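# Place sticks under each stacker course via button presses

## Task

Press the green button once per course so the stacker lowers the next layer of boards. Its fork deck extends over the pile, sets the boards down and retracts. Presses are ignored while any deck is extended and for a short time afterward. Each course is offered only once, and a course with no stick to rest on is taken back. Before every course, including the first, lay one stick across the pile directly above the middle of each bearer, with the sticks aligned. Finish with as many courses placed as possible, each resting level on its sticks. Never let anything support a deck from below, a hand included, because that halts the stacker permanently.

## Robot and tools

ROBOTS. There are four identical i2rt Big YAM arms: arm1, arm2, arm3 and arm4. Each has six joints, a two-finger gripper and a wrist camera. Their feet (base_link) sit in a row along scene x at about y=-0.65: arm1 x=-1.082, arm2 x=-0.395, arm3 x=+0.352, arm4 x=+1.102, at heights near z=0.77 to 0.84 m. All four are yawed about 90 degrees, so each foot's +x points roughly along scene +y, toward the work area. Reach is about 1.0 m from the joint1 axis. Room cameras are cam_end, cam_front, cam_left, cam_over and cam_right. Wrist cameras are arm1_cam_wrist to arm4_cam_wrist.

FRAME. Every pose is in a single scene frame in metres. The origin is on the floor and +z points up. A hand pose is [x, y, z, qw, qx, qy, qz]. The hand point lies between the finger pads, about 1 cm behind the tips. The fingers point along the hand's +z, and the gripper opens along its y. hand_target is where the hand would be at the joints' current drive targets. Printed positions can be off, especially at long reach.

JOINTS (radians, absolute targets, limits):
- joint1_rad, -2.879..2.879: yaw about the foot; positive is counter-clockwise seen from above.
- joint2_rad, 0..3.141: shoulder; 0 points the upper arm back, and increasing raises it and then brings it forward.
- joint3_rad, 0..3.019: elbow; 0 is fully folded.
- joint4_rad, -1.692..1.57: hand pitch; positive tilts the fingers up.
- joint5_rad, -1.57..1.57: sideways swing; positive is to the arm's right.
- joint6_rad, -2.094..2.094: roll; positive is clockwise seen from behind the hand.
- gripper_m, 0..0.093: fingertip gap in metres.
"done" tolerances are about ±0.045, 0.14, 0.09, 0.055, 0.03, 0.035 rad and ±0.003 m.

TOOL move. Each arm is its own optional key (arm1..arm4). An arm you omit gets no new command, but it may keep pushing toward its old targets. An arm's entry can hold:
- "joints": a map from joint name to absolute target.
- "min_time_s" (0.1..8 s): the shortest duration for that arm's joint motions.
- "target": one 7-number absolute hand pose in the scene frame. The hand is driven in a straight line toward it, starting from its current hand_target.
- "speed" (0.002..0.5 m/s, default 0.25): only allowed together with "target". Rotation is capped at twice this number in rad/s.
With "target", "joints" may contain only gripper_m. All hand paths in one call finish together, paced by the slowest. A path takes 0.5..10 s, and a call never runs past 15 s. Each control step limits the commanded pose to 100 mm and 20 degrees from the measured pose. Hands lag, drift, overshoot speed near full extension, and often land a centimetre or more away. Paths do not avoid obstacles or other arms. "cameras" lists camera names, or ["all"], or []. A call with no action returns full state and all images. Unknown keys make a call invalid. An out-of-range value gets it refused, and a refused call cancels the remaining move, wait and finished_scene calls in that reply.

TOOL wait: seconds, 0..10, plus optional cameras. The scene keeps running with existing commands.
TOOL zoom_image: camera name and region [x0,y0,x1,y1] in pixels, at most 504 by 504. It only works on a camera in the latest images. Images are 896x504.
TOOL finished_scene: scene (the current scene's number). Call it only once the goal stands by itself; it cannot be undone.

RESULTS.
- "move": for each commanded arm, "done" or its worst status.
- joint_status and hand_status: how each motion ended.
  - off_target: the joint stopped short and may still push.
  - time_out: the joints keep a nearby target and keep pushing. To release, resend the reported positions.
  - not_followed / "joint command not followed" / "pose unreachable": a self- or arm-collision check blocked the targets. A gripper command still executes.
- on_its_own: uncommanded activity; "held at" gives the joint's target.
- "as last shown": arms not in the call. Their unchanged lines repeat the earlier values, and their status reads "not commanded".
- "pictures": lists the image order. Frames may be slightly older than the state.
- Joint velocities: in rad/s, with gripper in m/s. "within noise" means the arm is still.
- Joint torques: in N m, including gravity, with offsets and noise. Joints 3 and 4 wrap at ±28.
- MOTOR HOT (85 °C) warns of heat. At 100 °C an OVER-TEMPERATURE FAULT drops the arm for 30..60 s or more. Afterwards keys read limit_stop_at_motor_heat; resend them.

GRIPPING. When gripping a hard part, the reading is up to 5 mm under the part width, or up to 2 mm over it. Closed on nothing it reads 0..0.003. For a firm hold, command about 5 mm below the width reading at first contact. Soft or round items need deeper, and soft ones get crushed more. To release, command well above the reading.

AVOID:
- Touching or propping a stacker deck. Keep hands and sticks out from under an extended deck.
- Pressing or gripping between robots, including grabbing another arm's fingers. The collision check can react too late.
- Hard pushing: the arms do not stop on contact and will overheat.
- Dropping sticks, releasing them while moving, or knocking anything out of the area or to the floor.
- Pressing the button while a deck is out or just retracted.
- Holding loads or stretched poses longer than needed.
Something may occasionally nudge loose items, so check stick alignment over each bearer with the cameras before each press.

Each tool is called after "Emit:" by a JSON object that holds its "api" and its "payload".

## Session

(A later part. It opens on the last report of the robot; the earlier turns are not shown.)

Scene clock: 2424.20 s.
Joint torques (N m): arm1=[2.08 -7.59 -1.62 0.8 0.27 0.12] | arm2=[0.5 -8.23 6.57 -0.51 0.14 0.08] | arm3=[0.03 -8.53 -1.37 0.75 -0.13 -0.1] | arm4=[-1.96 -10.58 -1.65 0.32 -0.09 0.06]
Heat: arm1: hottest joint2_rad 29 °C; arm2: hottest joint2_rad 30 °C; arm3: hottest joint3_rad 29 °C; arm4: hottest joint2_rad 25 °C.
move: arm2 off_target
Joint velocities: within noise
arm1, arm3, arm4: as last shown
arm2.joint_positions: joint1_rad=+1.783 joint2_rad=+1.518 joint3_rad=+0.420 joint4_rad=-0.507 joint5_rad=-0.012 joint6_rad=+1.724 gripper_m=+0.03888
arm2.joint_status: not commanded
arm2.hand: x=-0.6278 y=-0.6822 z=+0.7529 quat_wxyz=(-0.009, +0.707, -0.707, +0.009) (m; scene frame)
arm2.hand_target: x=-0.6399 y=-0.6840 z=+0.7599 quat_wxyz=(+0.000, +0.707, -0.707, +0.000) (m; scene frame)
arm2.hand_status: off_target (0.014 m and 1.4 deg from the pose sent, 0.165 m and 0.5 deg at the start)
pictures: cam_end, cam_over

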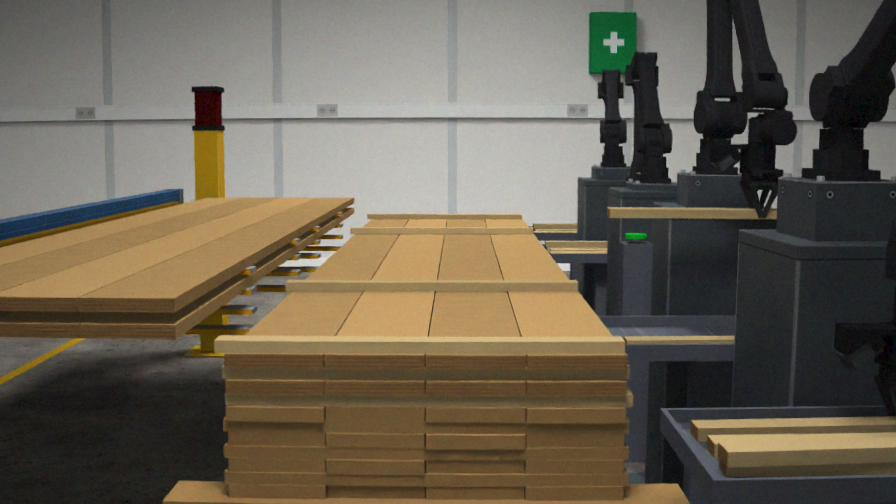

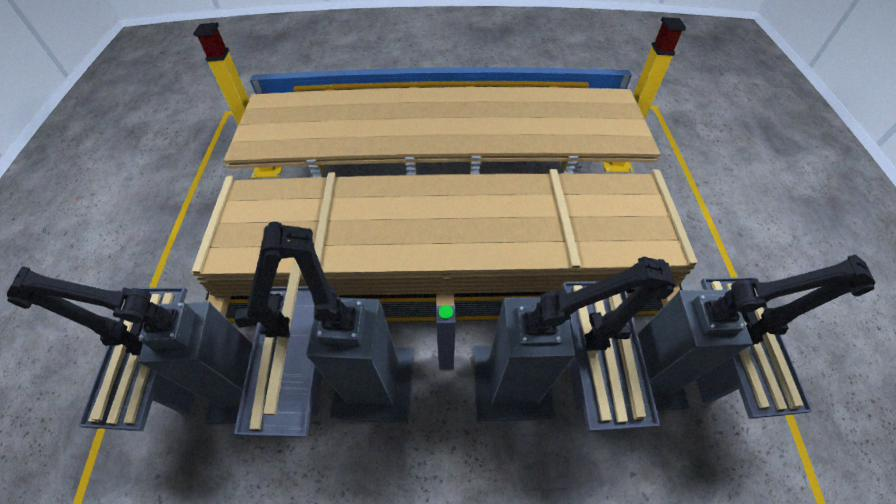

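Emit:
{"api": "move", "payload": {"arm2": {"target": [-0.65, -0.40, 0.755, 0.0, 0.7071, -0.7071, 0.0], "speed": 0.25}, "cameras": []}}

Emit:
{"api": "move", "payload": {"arm2": {"target": [-0.60, 0.02, 0.76, -0.020, 0.7071, -0.7071, -0.020], "speed": 0.25}, "cameras": []}}

Emit:
{"api": "move", "payload": {"arm2": {"target": [0.010, 0.030, 0.735, -0.020, 0.709, -0.705, -0.020], "speed": 0.2}, "cameras": ["cam_end", "cam_over"]}}

Emit:
{"api": "zoom_image", "payload": {"camera": "cam_over", "region": [365, 130, 525, 290]}}

Emit:
{"api": "zoom_image", "payload": {"camera": "cam_end", "region": [300, 170, 600, 280]}}

Scene clock: 2440.03 s.
Joint torques (N m): arm1=[2.43 -7.94 -1.55 0.81 0.27 0.13] | arm2=[-0.26 -10.7 9.07 -0.43 -0.11 -0.09] | arm3=[-0.09 -8.53 -1.37 0.76 -0.13 -0.1] | arm4=[-1.96 -10.52 -1.68 0.32 -0.09 0.06]
Heat: arm1: hottest joint2_rad 28 °C; arm2: hottest joint2_rad 29 °C; arm3: hottest joint3_rad 29 °C; arm4: hottest joint2_rad 25 °C.
move: arm2 off_target
Joint velocities: within noise
arm1.joint_positions: joint1_rad=+1.542 joint2_rad=+2.572 joint3_rad=+0.693 joint4_rad=+0.295 joint5_rad=+0.004 joint6_rad=+1.612 gripper_m=+0.03723
arm1.joint_status: not commanded
arm1.hand: x=-1.3400 y=-0.6809 z=+0.5095 quat_wxyz=(-0.004, +0.707, -0.707, +0.006) (m; scene frame)
arm1.hand_target: x=-1.3445 y=-0.6840 z=+0.5066 quat_wxyz=(+0.000, +0.707, -0.707, +0.000) (m; scene frame)
arm1.hand_status: not commanded
arm2.joint_positions: joint1_rad=+0.874 joint2_rad=+1.726 joint3_rad=+0.690 joint4_rad=-0.574 joint5_rad=+0.006 joint6_rad=+0.823 gripper_m=+0.03888
arm2.joint_status: not commanded
arm2.hand: x=-0.6369 y=-0.4159 z=+0.7481 quat_wxyz=(-0.002, +0.705, -0.709, +0.014) (m; scene frame)
arm2.hand_target: x=-0.6496 y=-0.4002 z=+0.7555 quat_wxyz=(+0.000, +0.707, -0.707, +0.000) (m; scene frame)
arm2.hand_status: off_target (0.022 m and 1.6 deg from the pose sent, 0.283 m and 1.4 deg at the start)
arm3.joint_positions: joint1_rad=-1.610 joint2_rad=+2.279 joint3_rad=+0.625 joint4_rad=+0.102 joint5_rad=+0.016 joint6_rad=-1.624 gripper_m=+0.03713
arm3.joint_status: not commanded
arm3.hand: x=+0.6446 y=-0.6807 z=+0.5165 quat_wxyz=(-0.006, +0.709, -0.705, +0.008) (m; scene frame)
arm3.hand_target: x=+0.6339 y=-0.6836 z=+0.5105 quat_wxyz=(+0.000, +0.707, -0.707, +0.000) (m; scene frame)
arm3.hand_status: not commanded
arm4: as last shown
pictures: none
No camera images: "cameras" was empty.

Scene clock: 2442.73 s.
Joint torques (N m): arm1=[2.37 -7.77 -1.58 0.88 0.29 0.14] | arm2=[0.26 -22.95 14.72 -0.31 0.04 -0.09] | arm3=[-0.03 -8.47 -1.39 0.76 -0.13 -0.1] | arm4=[-1.96 -10.58 -1.68 0.34 -0.09 0.06]
Heat: arm1: hottest joint2_rad 28 °C; arm2: hottest joint2_rad 29 °C; arm3: hottest joint3_rad 28 °C; arm4: hottest joint2_rad 25 °C.
move: arm2 off_target
Joint velocities: within noise
arm1, arm3: as last shown
arm2.joint_positions: joint1_rad=+0.368 joint2_rad=+2.371 joint3_rad=+1.844 joint4_rad=-1.053 joint5_rad=+0.024 joint6_rad=+0.319 gripper_m=+0.03888
arm2.joint_status: not commanded
arm2.hand: x=-0.5957 y=-0.0065 z=+0.7383 quat_wxyz=(-0.007, +0.704, -0.710, +0.003) (m; scene frame)
arm2.hand_target: x=-0.5995 y=+0.0184 z=+0.7609 quat_wxyz=(-0.021, +0.707, -0.707, -0.020) (m; scene frame)
arm2.hand_status: off_target (0.035 m and 3.1 deg from the pose sent, 0.438 m and 4.4 deg at the start)
arm4.joint_positions: joint1_rad=-1.672 joint2_rad=+2.424 joint3_rad=+0.584 joint4_rad=+0.268 joint5_rad=-0.002 joint6_rad=-1.707 gripper_m=+0.03756
arm4.joint_status: not commanded
arm4.hand: x=+1.3519 y=-0.6811 z=+0.5121 quat_wxyz=(-0.002, +0.713, -0.701, +0.003) (m; scene frame)
arm4.hand_target: x=+1.3471 y=-0.6839 z=+0.5076 quat_wxyz=(+0.000, +0.707, -0.707, +0.000) (m; scene frame)
arm4.hand_status: not commanded
pictures: none
No camera images: "cameras" was empty.

Scene clock: 2447.20 s.
Joint torques (N m): arm1=[2.26 -7.71 -1.55 0.8 0.29 0.13] | arm2=[1.08 -26.34 16.42 -0.42 -0.25 -0.1] | arm3=[-0.09 -8.53 -1.37 0.75 -0.13 -0.1] | arm4=[-1.96 -10.58 -1.66 0.34 -0.09 0.06]
Heat: arm1: hottest joint2_rad 28 °C; arm2: hottest joint3_rad 30 °C; arm3: hottest joint3_rad 28 °C; arm4: hottest joint2_rad 25 °C.
move: arm2 off_target
Joint velocities: within noise
arm1, arm3, arm4: as last shown
arm2.joint_positions: joint1_rad=-0.490 joint2_rad=+2.730 joint3_rad=+2.495 joint4_rad=-1.345 joint5_rad=-0.013 joint6_rad=-0.535 gripper_m=+0.03888
arm2.joint_status: not commanded
arm2.hand: x=+0.0008 y=+0.0097 z=+0.7094 quat_wxyz=(+0.008, +0.702, -0.712, -0.011) (m; scene frame)
arm2.hand_target: x=+0.0090 y=+0.0283 z=+0.7357 quat_wxyz=(-0.021, +0.709, -0.705, -0.020) (m; scene frame)
arm2.hand_status: off_target (0.034 m and 3.5 deg from the pose sent, 0.607 m and 3.2 deg at the start)
pictures: cam_end, cam_over

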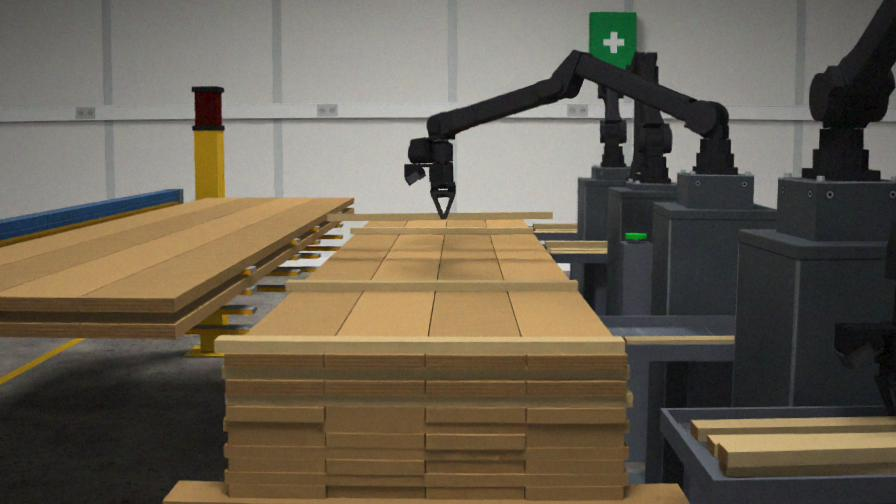

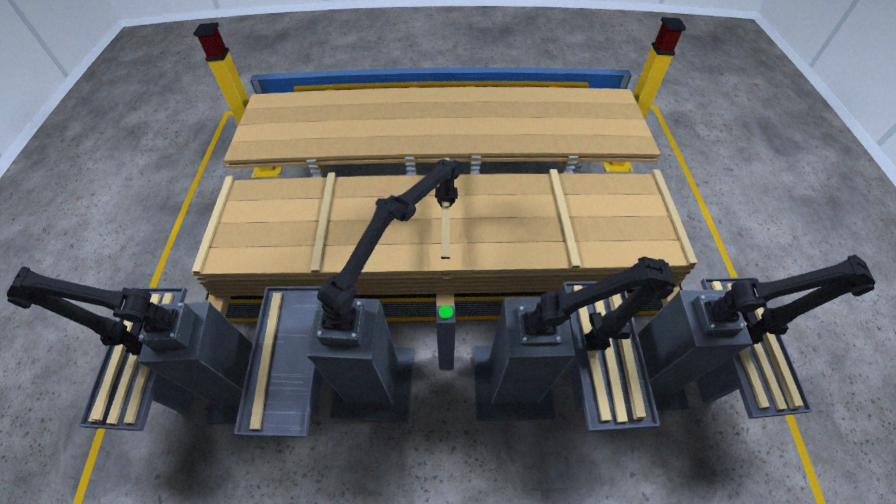

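Scaled by 3.150.

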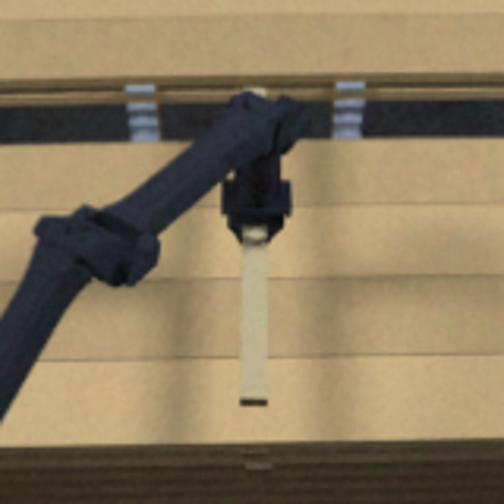

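Scaled by 1.680.

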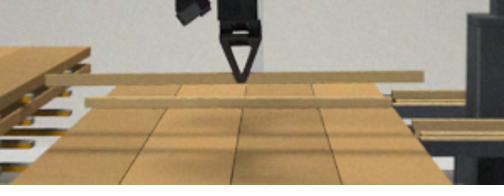

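Emit:
{"api": "move", "payload": {"arm2": {"target": [0.005, 0.036, 0.650, -0.022, 0.7165, -0.6976, -0.022], "speed": 0.08}, "cameras": ["cam_end", "cam_over"]}}

Emit:
{"api": "zoom_image", "payload": {"camera": "cam_over", "region": [365, 130, 525, 290]}}

Emit:
{"api": "zoom_image", "payload": {"camera": "cam_end", "region": [300, 170, 600, 280]}}

Scene clock: 2465.97 s.
Joint torques (N m): arm1=[2.37 -7.65 -1.58 0.76 0.28 0.14] | arm2=[1.73 -26.58 15.98 0.14 -0.27 -0.1] | arm3=[-0.03 -8.41 -1.39 0.75 -0.13 -0.1] | arm4=[-1.96 -10.58 -1.68 0.34 -0.08 0.06]
Heat: arm1: hottest joint2_rad 28 °C; arm2: hottest joint3_rad 32 °C; arm3: hottest joint3_rad 28 °C; arm4: hottest joint2_rad 25 °C.
move: arm2 off_target
Joint velocities: within noise
arm1, arm3, arm4: as last shown
arm2.joint_positions: joint1_rad=-0.490 joint2_rad=+2.861 joint3_rad=+2.536 joint4_rad=-1.263 joint5_rad=-0.016 joint6_rad=-0.549 gripper_m=+0.03888
arm2.joint_status: not commanded
arm2.hand: x=-0.0021 y=+0.0079 z=+0.6265 quat_wxyz=(+0.012, +0.707, -0.707, -0.012) (m; scene frame)
arm2.hand_target: x=+0.0037 y=+0.0341 z=+0.6513 quat_wxyz=(-0.023, +0.716, -0.697, -0.022) (m; scene frame)
arm2.hand_status: off_target (0.037 m and 4.3 deg from the pose sent, 0.065 m and 4.3 deg at the start)
pictures: cam_end, cam_over

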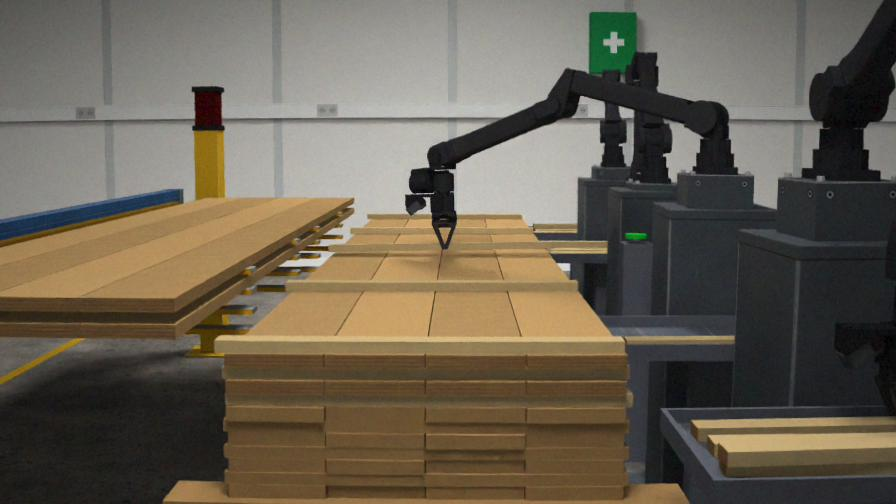

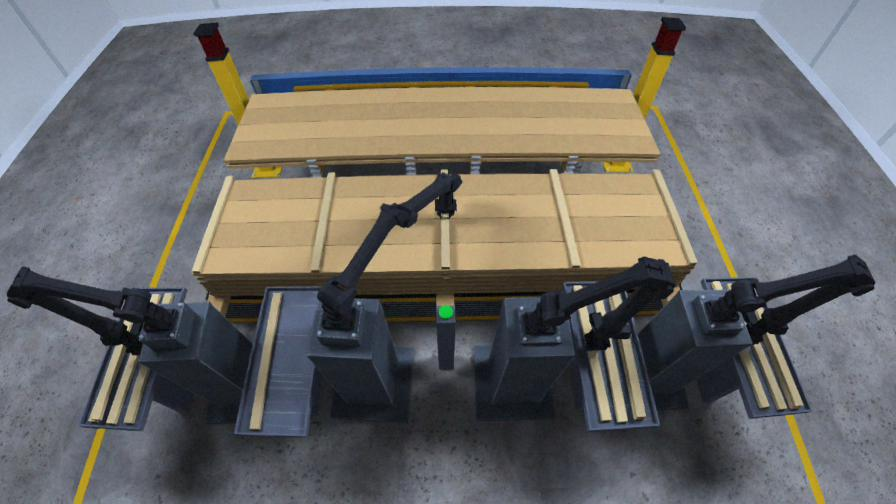

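Scaled by 3.150.

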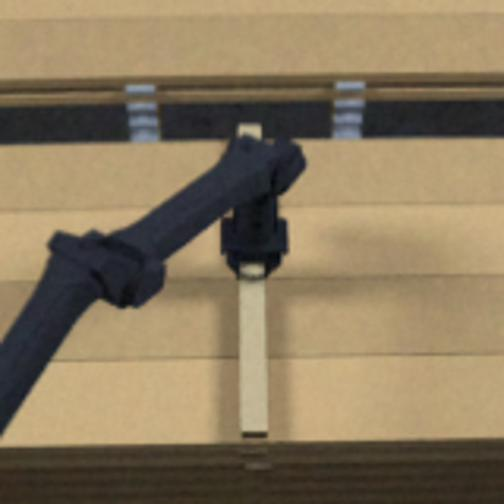

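Scaled by 1.680.

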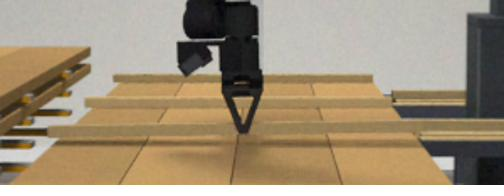

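Emit:
{"api": "move", "payload": {"arm2": {"target": [0.004, 0.044, 0.620, -0.030, 0.7165, -0.6976, -0.030], "speed": 0.05}, "cameras": ["cam_end", "cam_over"]}}

Emit:
{"api": "zoom_image", "payload": {"camera": "cam_over", "region": [365, 130, 525, 290]}}

Emit:
{"api": "zoom_image", "payload": {"camera": "cam_end", "region": [300, 170, 600, 280]}}

Scene clock: 2480.70 s.
Joint torques (N m): arm1=[2.14 -7.82 -1.62 0.77 0.28 0.13] | arm2=[1.96 -25.05 15.6 0.24 -0.4 -0.06] | arm3=[-0.09 -8.47 -1.39 0.76 -0.13 -0.1] | arm4=[-1.96 -10.58 -1.68 0.32 -0.09 0.06]
Heat: arm1: hottest joint2_rad 28 °C; arm2: hottest joint3_rad 37 °C; arm3: hottest joint3_rad 28 °C; arm4: hottest joint2_rad 25 °C.
move: arm2 off_target
Joint velocities: within noise
arm1, arm3, arm4: as last shown
arm2.joint_positions: joint1_rad=-0.490 joint2_rad=+2.928 joint3_rad=+2.632 joint4_rad=-1.245 joint5_rad=-0.024 joint6_rad=-0.549 gripper_m=+0.03888
arm2.joint_status: not commanded
arm2.hand: x=+0.0050 y=+0.0232 z=+0.6116 quat_wxyz=(-0.010, +0.707, -0.706, -0.021) (m; scene frame)
arm2.hand_target: x=+0.0031 y=+0.0428 z=+0.6206 quat_wxyz=(-0.031, +0.716, -0.697, -0.030) (m; scene frame)
arm2.hand_status: off_target (0.022 m and 2.9 deg from the pose sent, 0.037 m and 5.4 deg at the start)
pictures: cam_end, cam_over

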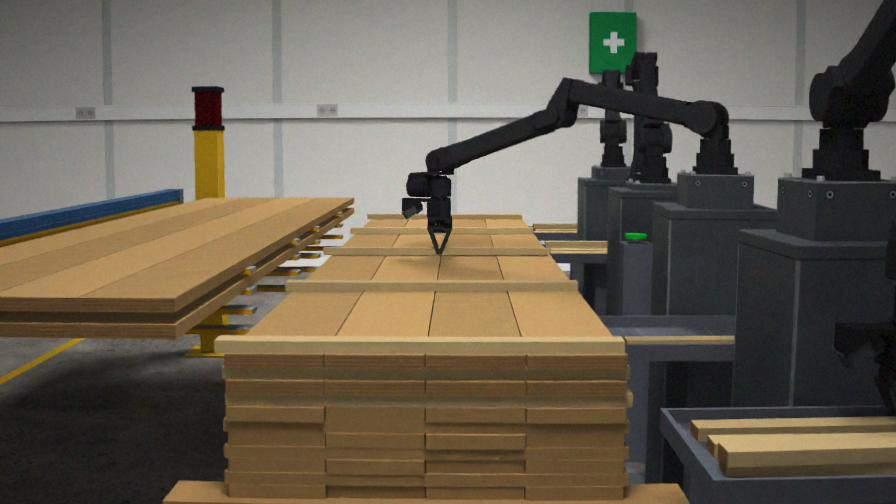

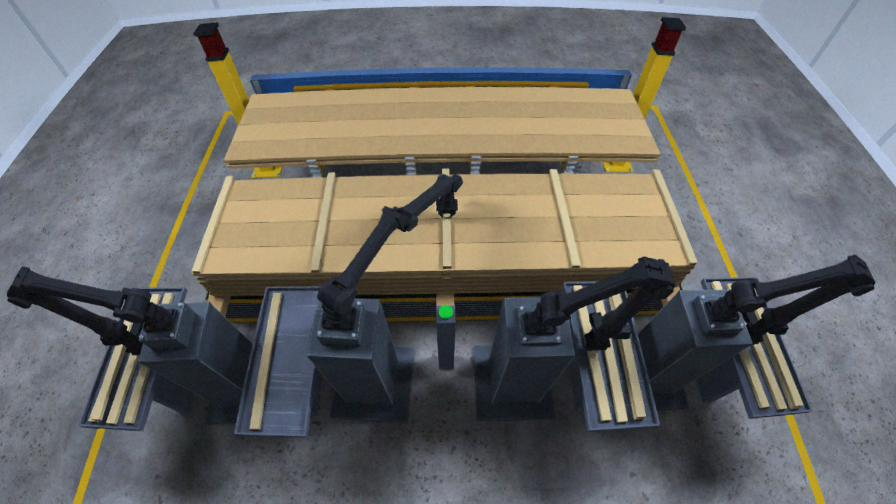

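Scaled by 3.150.

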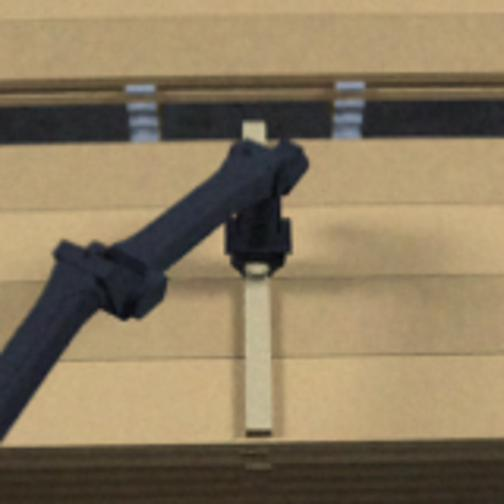

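Scaled by 1.680.

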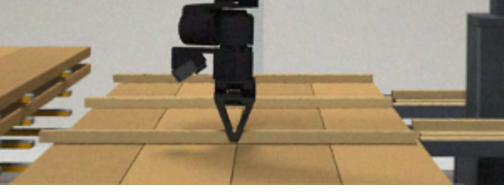

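Emit:
{"api": "move", "payload": {"arm2": {"target": [-0.010, 0.034, 0.626, -0.028, 0.7165, -0.6976, -0.028], "speed": 0.05}, "cameras": ["cam_end", "cam_over"]}}

Emit:
{"api": "zoom_image", "payload": {"camera": "cam_over", "region": [365, 130, 525, 290]}}

Emit:
{"api": "zoom_image", "payload": {"camera": "cam_end", "region": [300, 170, 600, 280]}}

Scene clock: 2496.50 s.
Joint torques (N m): arm1=[2.32 -7.88 -1.59 0.79 0.3 0.14] | arm2=[2.08 -28.22 9.14 0.77 -0.28 0.03] | arm3=[-0.03 -8.47 -1.36 0.76 -0.12 -0.1] | arm4=[-1.96 -10.58 -1.69 0.32 -0.09 0.06]
Heat: arm1: hottest joint2_rad 28 °C; arm2: hottest joint3_rad 39 °C; arm3: hottest joint3_rad 28 °C; arm4: hottest joint2_rad 25 °C.
move: arm2 off_target
Joint velocities: within noise
arm1, arm3, arm4: as last shown
arm2.joint_positions: joint1_rad=-0.482 joint2_rad=+2.870 joint3_rad=+2.512 joint4_rad=-1.179 joint5_rad=-0.024 joint6_rad=-0.549 gripper_m=+0.03888
arm2.joint_status: not commanded
arm2.hand: x=-0.0045 y=+0.0195 z=+0.6115 quat_wxyz=(-0.012, +0.710, -0.704, -0.022) (m; scene frame)
arm2.hand_target: x=-0.0101 y=+0.0338 z=+0.6261 quat_wxyz=(-0.028, +0.716, -0.697, -0.028) (m; scene frame)
arm2.hand_status: off_target (0.021 m and 2.2 deg from the pose sent, 0.023 m and 2.6 deg at the start)
pictures: cam_end, cam_over

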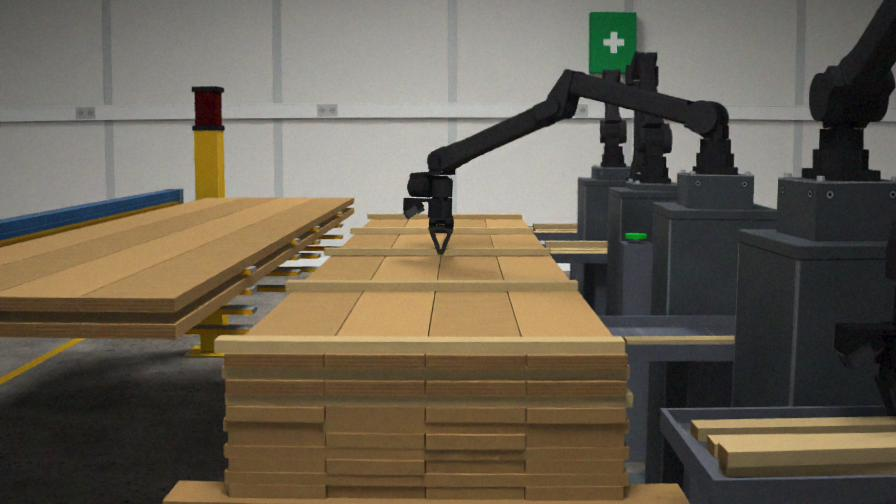

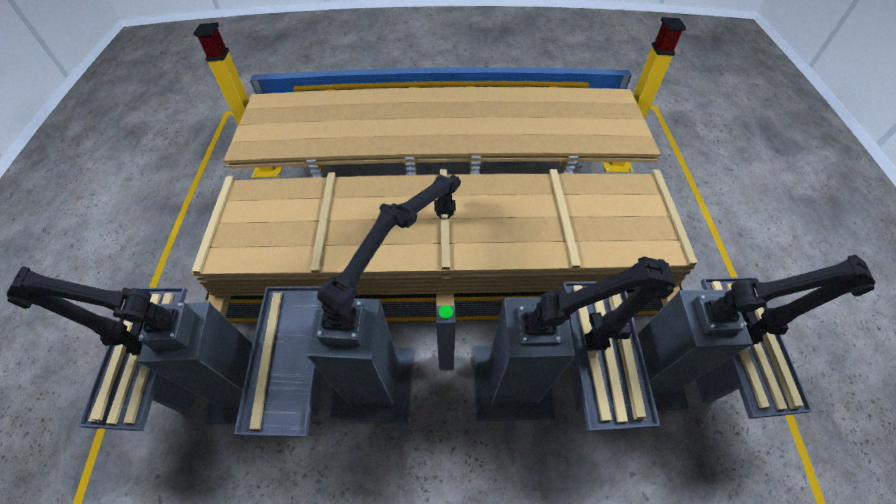

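Scaled by 3.150.

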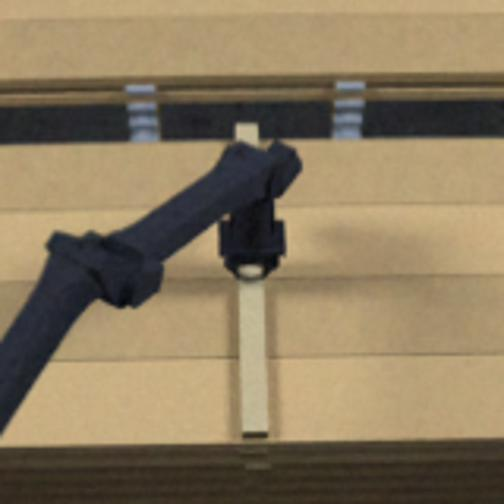

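Scaled by 1.680.

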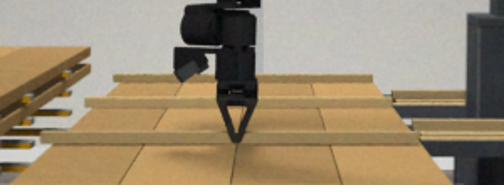

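Emit:
{"api": "move", "payload": {"arm2": {"joints": {"gripper_m": 0.062}}, "cameras": []}}

Emit:
{"api": "move", "payload": {"arm2": {"target": [-0.008, 0.036, 0.745, -0.022, 0.714, -0.700, -0.022], "speed": 0.08}, "cameras": ["cam_end", "cam_over"]}}

Emit:
{"api": "zoom_image", "payload": {"camera": "cam_over", "region": [365, 130, 525, 290]}}

Emit:
{"api": "move", "payload": {"arm2": {"target": [0.005, -0.42, 0.80, 0.0, 0.7071, -0.7071, 0.0], "speed": 0.3, "joints": {"gripper_m": 0.0}}, "cameras": ["cam_end", "cam_over", "cam_left"]}}

Scene clock: 2513.20 s.
Joint torques (N m): arm1=[2.37 -7.82 -1.51 0.83 0.29 0.12] | arm2=[2.02 -27.93 9.17 0.53 -0.25 0.03] | arm3=[-0.03 -8.53 -1.39 0.76 -0.13 -0.1] | arm4=[-2.02 -10.58 -1.69 0.32 -0.09 0.06]
Heat: arm1: hottest joint2_rad 28 °C; arm2: hottest joint3_rad 35 °C; arm3: hottest joint3_rad 28 °C; arm4: hottest joint2_rad 25 °C.
move: arm2 done
Joint velocities: within noise
arm1, arm3, arm4: as last shown
arm2.joint_positions: joint1_rad=-0.481 joint2_rad=+2.866 joint3_rad=+2.512 joint4_rad=-1.173 joint5_rad=-0.025 joint6_rad=-0.549 gripper_m=+0.06185
arm2.joint_status: all done
arm2.hand: x=-0.0035 y=+0.0225 z=+0.6150 quat_wxyz=(-0.017, +0.710, -0.703, -0.023) (m; scene frame)
arm2.hand_target: x=-0.0101 y=+0.0338 z=+0.6261 quat_wxyz=(-0.028, +0.716, -0.697, -0.028) (m; scene frame)
arm2.hand_status: not commanded
pictures: none
No camera images: "cameras" was empty.

Scene clock: 2515.30 s.
Joint torques (N m): arm1=[2.26 -7.71 -1.61 0.83 0.29 0.13] | arm2=[2.02 -27.52 12.46 -0.34 -0.01 0.11] | arm3=[-0.09 -8.53 -1.37 0.75 -0.13 -0.1] | arm4=[-1.9 -10.64 -1.66 0.34 -0.09 0.06]
Heat: arm1: hottest joint2_rad 28 °C; arm2: hottest joint3_rad 35 °C; arm3: hottest joint3_rad 28 °C; arm4: hottest joint2_rad 25 °C.
move: arm2 off_target
Joint velocities: within noise
arm1, arm3, arm4: as last shown
arm2.joint_positions: joint1_rad=-0.478 joint2_rad=+2.713 joint3_rad=+2.503 joint4_rad=-1.337 joint5_rad=-0.023 joint6_rad=-0.549 gripper_m=+0.06193
arm2.joint_status: not commanded
arm2.hand: x=-0.0037 y=+0.0227 z=+0.7253 quat_wxyz=(-0.008, +0.711, -0.702, -0.020) (m; scene frame)
arm2.hand_target: x=-0.0082 y=+0.0355 z=+0.7449 quat_wxyz=(-0.022, +0.714, -0.700, -0.022) (m; scene frame)
arm2.hand_status: off_target (0.024 m and 1.7 deg from the pose sent, 0.131 m and 0.8 deg at the start)
pictures: cam_end, cam_over

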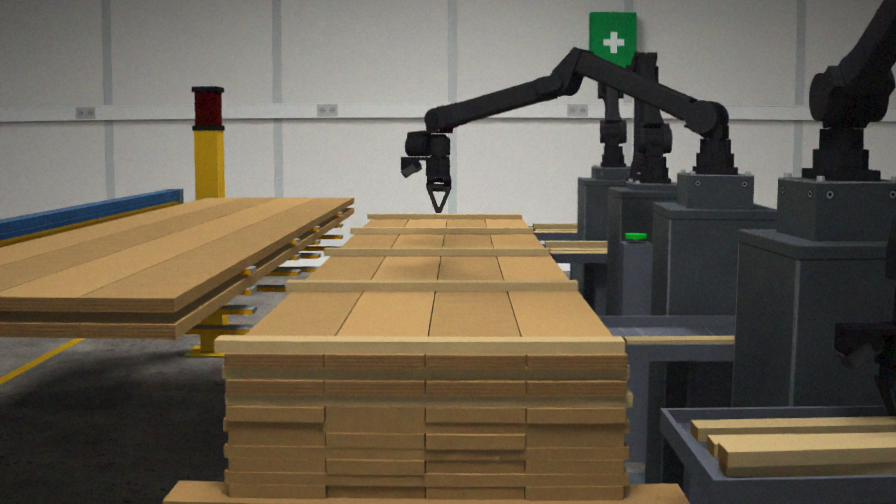

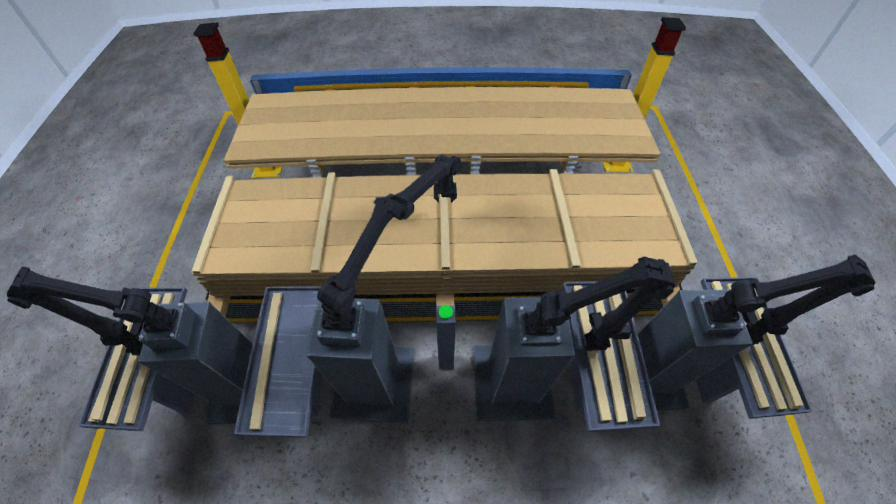

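Scaled by 3.150.

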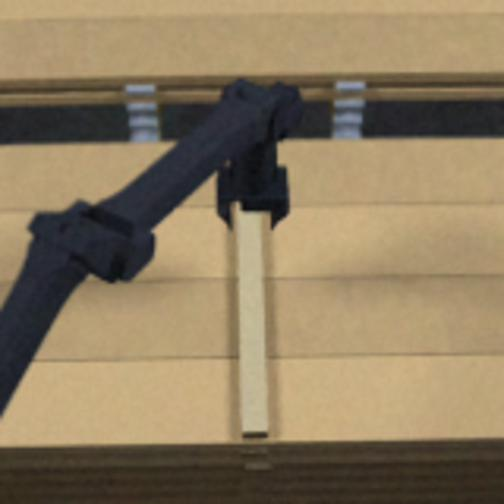

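Scene clock: 2517.87 s.
Joint torques (N m): arm1=[2.32 -7.88 -1.62 0.81 0.27 0.13] | arm2=[0.26 -15.74 6.79 0.4 -0.23 -0.1] | arm3=[-0.03 -8.53 -1.37 0.75 -0.12 -0.1] | arm4=[-2.02 -10.58 -1.66 0.32 -0.09 0.06]
Heat: arm1: hottest joint2_rad 28 °C; arm2: hottest joint3_rad 35 °C; arm3: hottest joint3_rad 28 °C; arm4: hottest joint2_rad 25 °C.
move: arm2 done
Joint velocities: within noise
arm1.joint_positions: joint1_rad=+1.542 joint2_rad=+2.572 joint3_rad=+0.693 joint4_rad=+0.295 joint5_rad=+0.004 joint6_rad=+1.612 gripper_m=+0.03723
arm1.joint_status: not commanded
arm1.hand: x=-1.3400 y=-0.6809 z=+0.5095 quat_wxyz=(-0.004, +0.707, -0.707, +0.006) (m; scene frame)
arm1.hand_target: x=-1.3445 y=-0.6840 z=+0.5066 quat_wxyz=(+0.000, +0.707, -0.707, +0.000) (m; scene frame)
arm1.hand_status: not commanded
arm2.joint_positions: joint1_rad=-0.990 joint2_rad=+1.818 joint3_rad=+1.071 joint4_rad=-0.833 joint5_rad=+0.014 joint6_rad=-1.038 gripper_m=+0.00122
arm2.joint_status: all done
arm2.hand: x=+0.0032 y=-0.4189 z=+0.7971 quat_wxyz=(+0.008, +0.703, -0.711, -0.001) (m; scene frame)
arm2.hand_target: x=+0.0050 y=-0.4200 z=+0.8000 quat_wxyz=(+0.000, +0.707, -0.707, +0.000) (m; scene frame)
arm2.hand_status: done (0.004 m and 1.1 deg from the pose sent, 0.449 m and 2.6 deg at the start)
arm3.joint_positions: joint1_rad=-1.610 joint2_rad=+2.279 joint3_rad=+0.625 joint4_rad=+0.102 joint5_rad=+0.016 joint6_rad=-1.624 gripper_m=+0.03713
arm3.joint_status: not commanded
arm3.hand: x=+0.6446 y=-0.6807 z=+0.5165 quat_wxyz=(-0.006, +0.709, -0.705, +0.008) (m; scene frame)
arm3.hand_target: x=+0.6339 y=-0.6836 z=+0.5105 quat_wxyz=(+0.000, +0.707, -0.707, +0.000) (m; scene frame)
arm3.hand_status: not commanded
arm4: as last shown
pictures: cam_end, cam_left, cam_over

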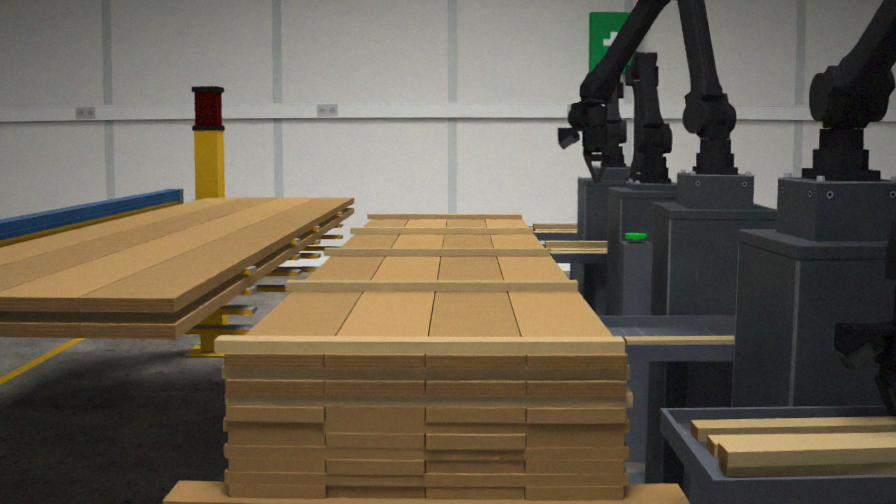

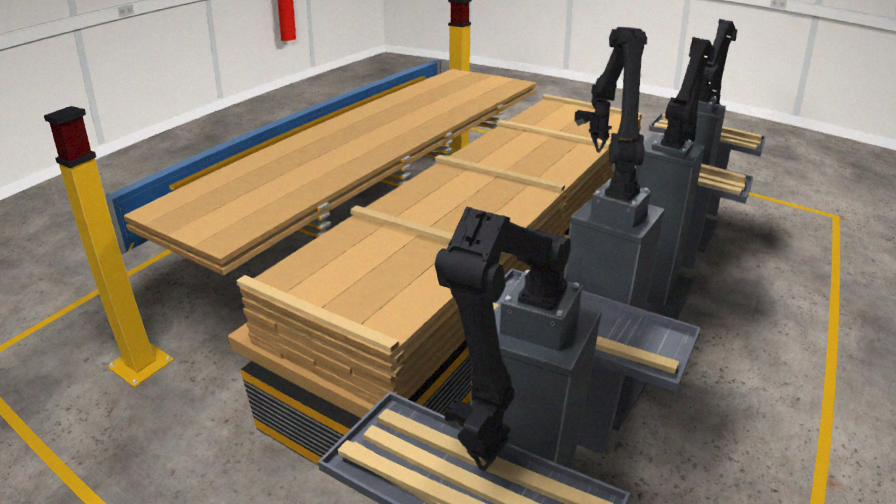

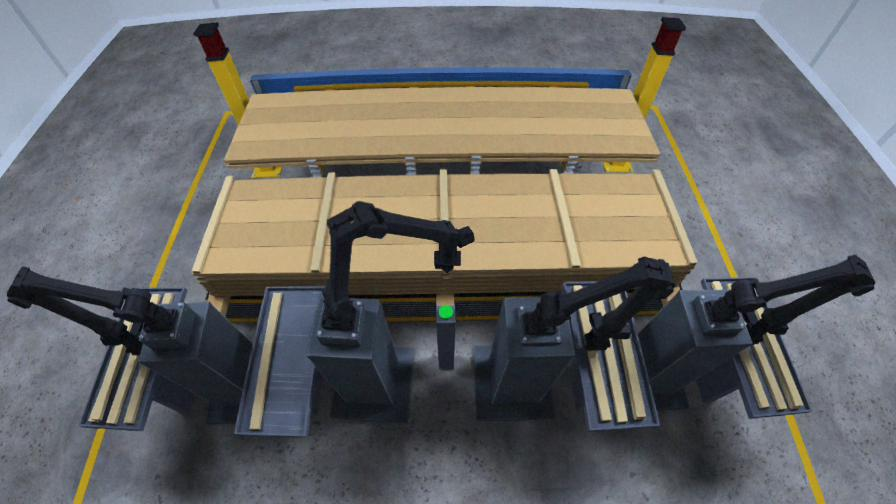

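Emit:
{"api": "move", "payload": {"arm2": {"target": [0.003, -0.533, 0.72, 0.0, 0.7071, -0.7071, 0.0], "speed": 0.2}, "cameras": []}}

Emit:
{"api": "move", "payload": {"arm2": {"target": [0.005, -0.533, 0.668, 0.0, 0.7071, -0.7071, 0.0], "speed": 0.1}, "cameras": ["cam_over"]}}

Emit:
{"api": "move", "payload": {"arm2": {"target": [0.005, -0.533, 0.634, 0.0, 0.7071, -0.7071, 0.0], "speed": 0.05}, "cameras": ["cam_over"]}}

Emit:
{"api": "move", "payload": {"arm2": {"target": [-0.005, -0.535, 0.79, 0.0, 0.7071, -0.7071, 0.0], "speed": 0.15}, "cameras": ["cam_over", "cam_end"]}}

Scene clock: 2531.70 s.
Joint torques (N m): arm1=[2.26 -7.82 -1.57 0.79 0.28 0.12] | arm2=[-0.15 -13.22 5.24 0.43 -0.27 -0.1] | arm3=[-0.09 -8.53 -1.39 0.77 -0.13 -0.1] | arm4=[-1.96 -10.58 -1.68 0.32 -0.09 0.06]
Heat: arm1: hottest joint2_rad 28 °C; arm2: hottest joint3_rad 33 °C; arm3: hottest joint3_rad 28 °C; arm4: hottest joint2_rad 25 °C.
move: arm2 done
Joint velocities: within noise
arm1, arm3: as last shown
arm2.joint_positions: joint1_rad=-1.225 joint2_rad=+1.889 joint3_rad=+0.895 joint4_rad=-0.570 joint5_rad=+0.013 joint6_rad=-1.278 gripper_m=+0.00121
arm2.joint_status: not commanded
arm2.hand: x=+0.0023 y=-0.5296 z=+0.7236 quat_wxyz=(+0.002, +0.705, -0.709, +0.001) (m; scene frame)
arm2.hand_target: x=+0.0029 y=-0.5329 z=+0.7201 quat_wxyz=(+0.000, +0.707, -0.707, +0.000) (m; scene frame)
arm2.hand_status: done (0.005 m and 0.4 deg from the pose sent, 0.138 m and 1.1 deg at the start)
arm4.joint_positions: joint1_rad=-1.672 joint2_rad=+2.424 joint3_rad=+0.584 joint4_rad=+0.268 joint5_rad=-0.002 joint6_rad=-1.707 gripper_m=+0.03756
arm4.joint_status: not commanded
arm4.hand: x=+1.3519 y=-0.6811 z=+0.5121 quat_wxyz=(-0.002, +0.713, -0.701, +0.003) (m; scene frame)
arm4.hand_target: x=+1.3471 y=-0.6839 z=+0.5076 quat_wxyz=(+0.000, +0.707, -0.707, +0.000) (m; scene frame)
arm4.hand_status: not commanded
pictures: none
No camera images: "cameras" was empty.

Scene clock: 2532.93 s.
Joint torques (N m): arm1=[2.49 -7.53 -1.52 0.79 0.26 0.13] | arm2=[-0.32 -13.8 5.07 0.38 -0.26 -0.1] | arm3=[-0.03 -8.47 -1.37 0.77 -0.13 -0.1] | arm4=[-1.96 -10.58 -1.66 0.32 -0.09 0.06]
Heat: arm1: hottest joint2_rad 28 °C; arm2: hottest joint3_rad 33 °C; arm3: hottest joint3_rad 28 °C; arm4: hottest joint2_rad 25 °C.
move: arm2 done
Joint velocities: within noise
arm1, arm3, arm4: as last shown
arm2.joint_positions: joint1_rad=-1.225 joint2_rad=+2.027 joint3_rad=+0.895 joint4_rad=-0.443 joint5_rad=+0.013 joint6_rad=-1.281 gripper_m=+0.00121
arm2.joint_status: not commanded
arm2.hand: x=-0.0020 y=-0.5303 z=+0.6697 quat_wxyz=(+0.006, +0.706, -0.708, -0.001) (m; scene frame)
arm2.hand_target: x=+0.0049 y=-0.5330 z=+0.6681 quat_wxyz=(+0.000, +0.707, -0.707, +0.000) (m; scene frame)
arm2.hand_status: done (0.008 m and 0.8 deg from the pose sent, 0.056 m and 0.4 deg at the start)
pictures: cam_over

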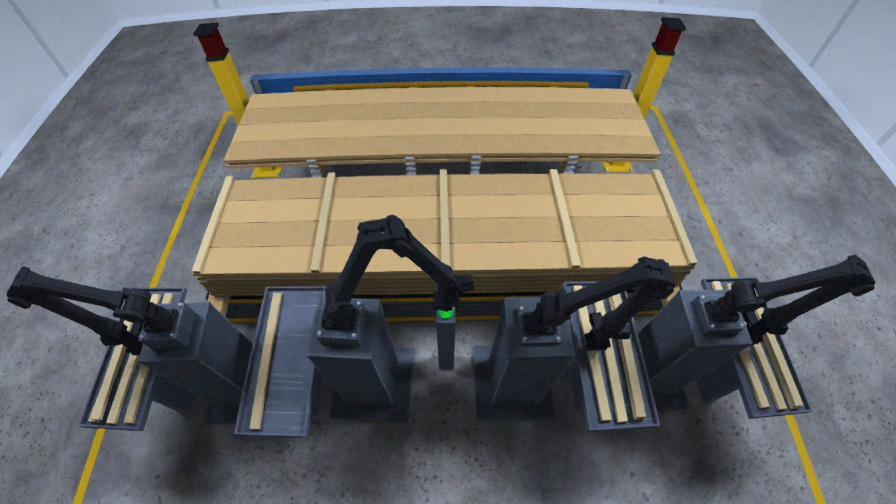

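Scene clock: 2534.13 s.
Joint torques (N m): arm1=[2.26 -7.71 -1.61 0.79 0.28 0.11] | arm2=[-0.38 -10.64 5.85 0.92 -0.26 -0.09] | arm3=[-0.03 -8.53 -1.37 0.77 -0.13 -0.1] | arm4=[-2.02 -10.58 -1.68 0.34 -0.09 0.06]
Heat: arm1: hottest joint2_rad 28 °C; arm2: hottest joint3_rad 33 °C; arm3: hottest joint3_rad 28 °C; arm4: hottest joint2_rad 25 °C.
move: arm2 off_target
Joint velocities: within noise
arm1, arm3, arm4: as last shown
arm2.joint_positions: joint1_rad=-1.225 joint2_rad=+2.077 joint3_rad=+0.895 joint4_rad=-0.378 joint5_rad=+0.013 joint6_rad=-1.281 gripper_m=+0.00121
arm2.joint_status: not commanded
arm2.hand: x=-0.0008 y=-0.5297 z=+0.6504 quat_wxyz=(+0.000, +0.706, -0.708, +0.002) (m; scene frame)
arm2.hand_target: x=+0.0042 y=-0.5331 z=+0.6347 quat_wxyz=(+0.000, +0.707, -0.707, +0.000) (m; scene frame)
arm2.hand_status: off_target (0.018 m and 0.3 deg from the pose sent, 0.036 m and 0.7 deg at the start)
pictures: cam_over

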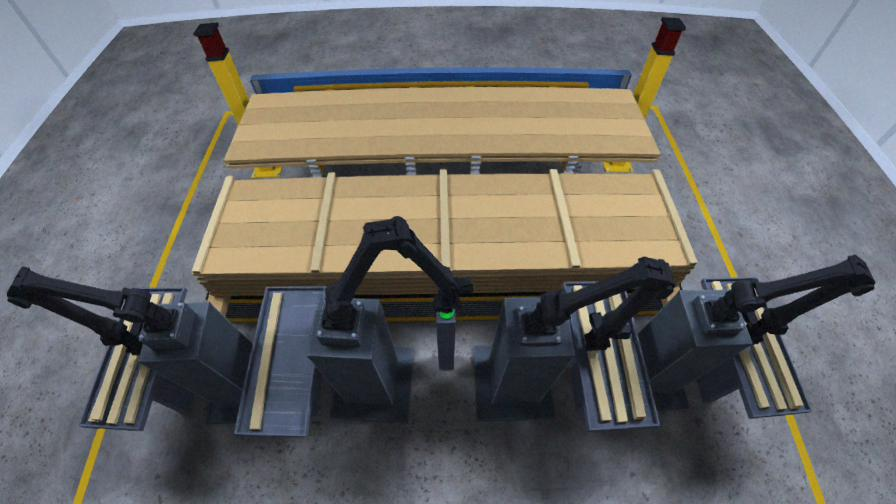

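Scene clock: 2535.93 s.
Joint torques (N m): arm1=[2.49 -7.71 -1.54 0.83 0.27 0.11] | arm2=[0.03 -13.1 7.24 -0.43 -0.26 -0.04] | arm3=[-0.03 -8.47 -1.37 0.76 -0.13 -0.1] | arm4=[-1.96 -10.58 -1.68 0.34 -0.08 0.06]
Heat: arm1: hottest joint2_rad 28 °C; arm2: hottest joint2_rad 32 °C; arm3: hottest joint3_rad 28 °C; arm4: hottest joint2_rad 25 °C.
move: arm2 done
Joint velocities: within noise
arm1, arm3, arm4: as last shown
arm2.joint_positions: joint1_rad=-1.225 joint2_rad=+1.722 joint3_rad=+0.888 joint4_rad=-0.728 joint5_rad=+0.013 joint6_rad=-1.281 gripper_m=+0.00121
arm2.joint_status: not commanded
arm2.hand: x=-0.0064 y=-0.5327 z=+0.7870 quat_wxyz=(+0.000, +0.706, -0.708, +0.002) (m; scene frame)
arm2.hand_target: x=-0.0050 y=-0.5349 z=+0.7900 quat_wxyz=(+0.000, +0.707, -0.707, +0.000) (m; scene frame)
arm2.hand_status: done (0.004 m and 0.2 deg from the pose sent, 0.140 m and 0.3 deg at the start)
pictures: cam_end, cam_over

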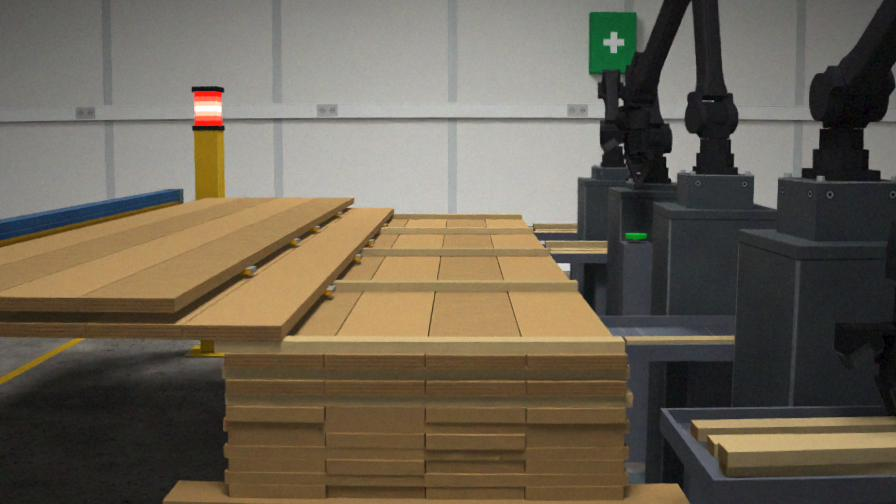

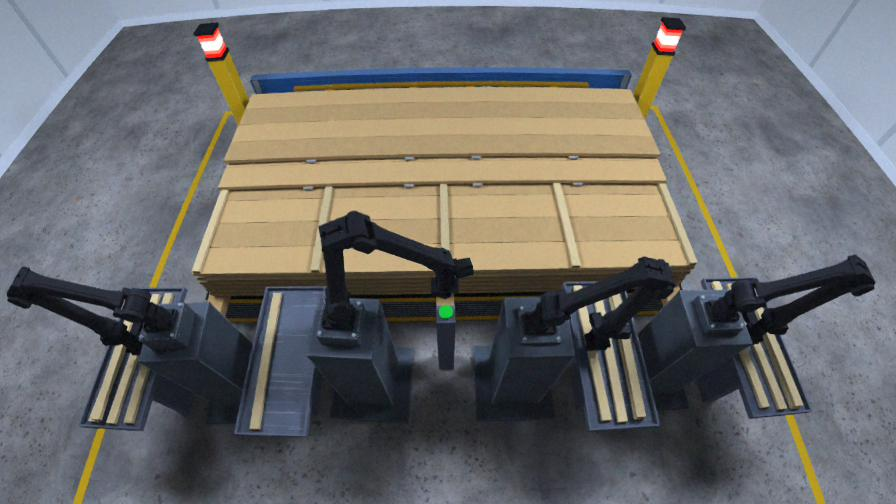

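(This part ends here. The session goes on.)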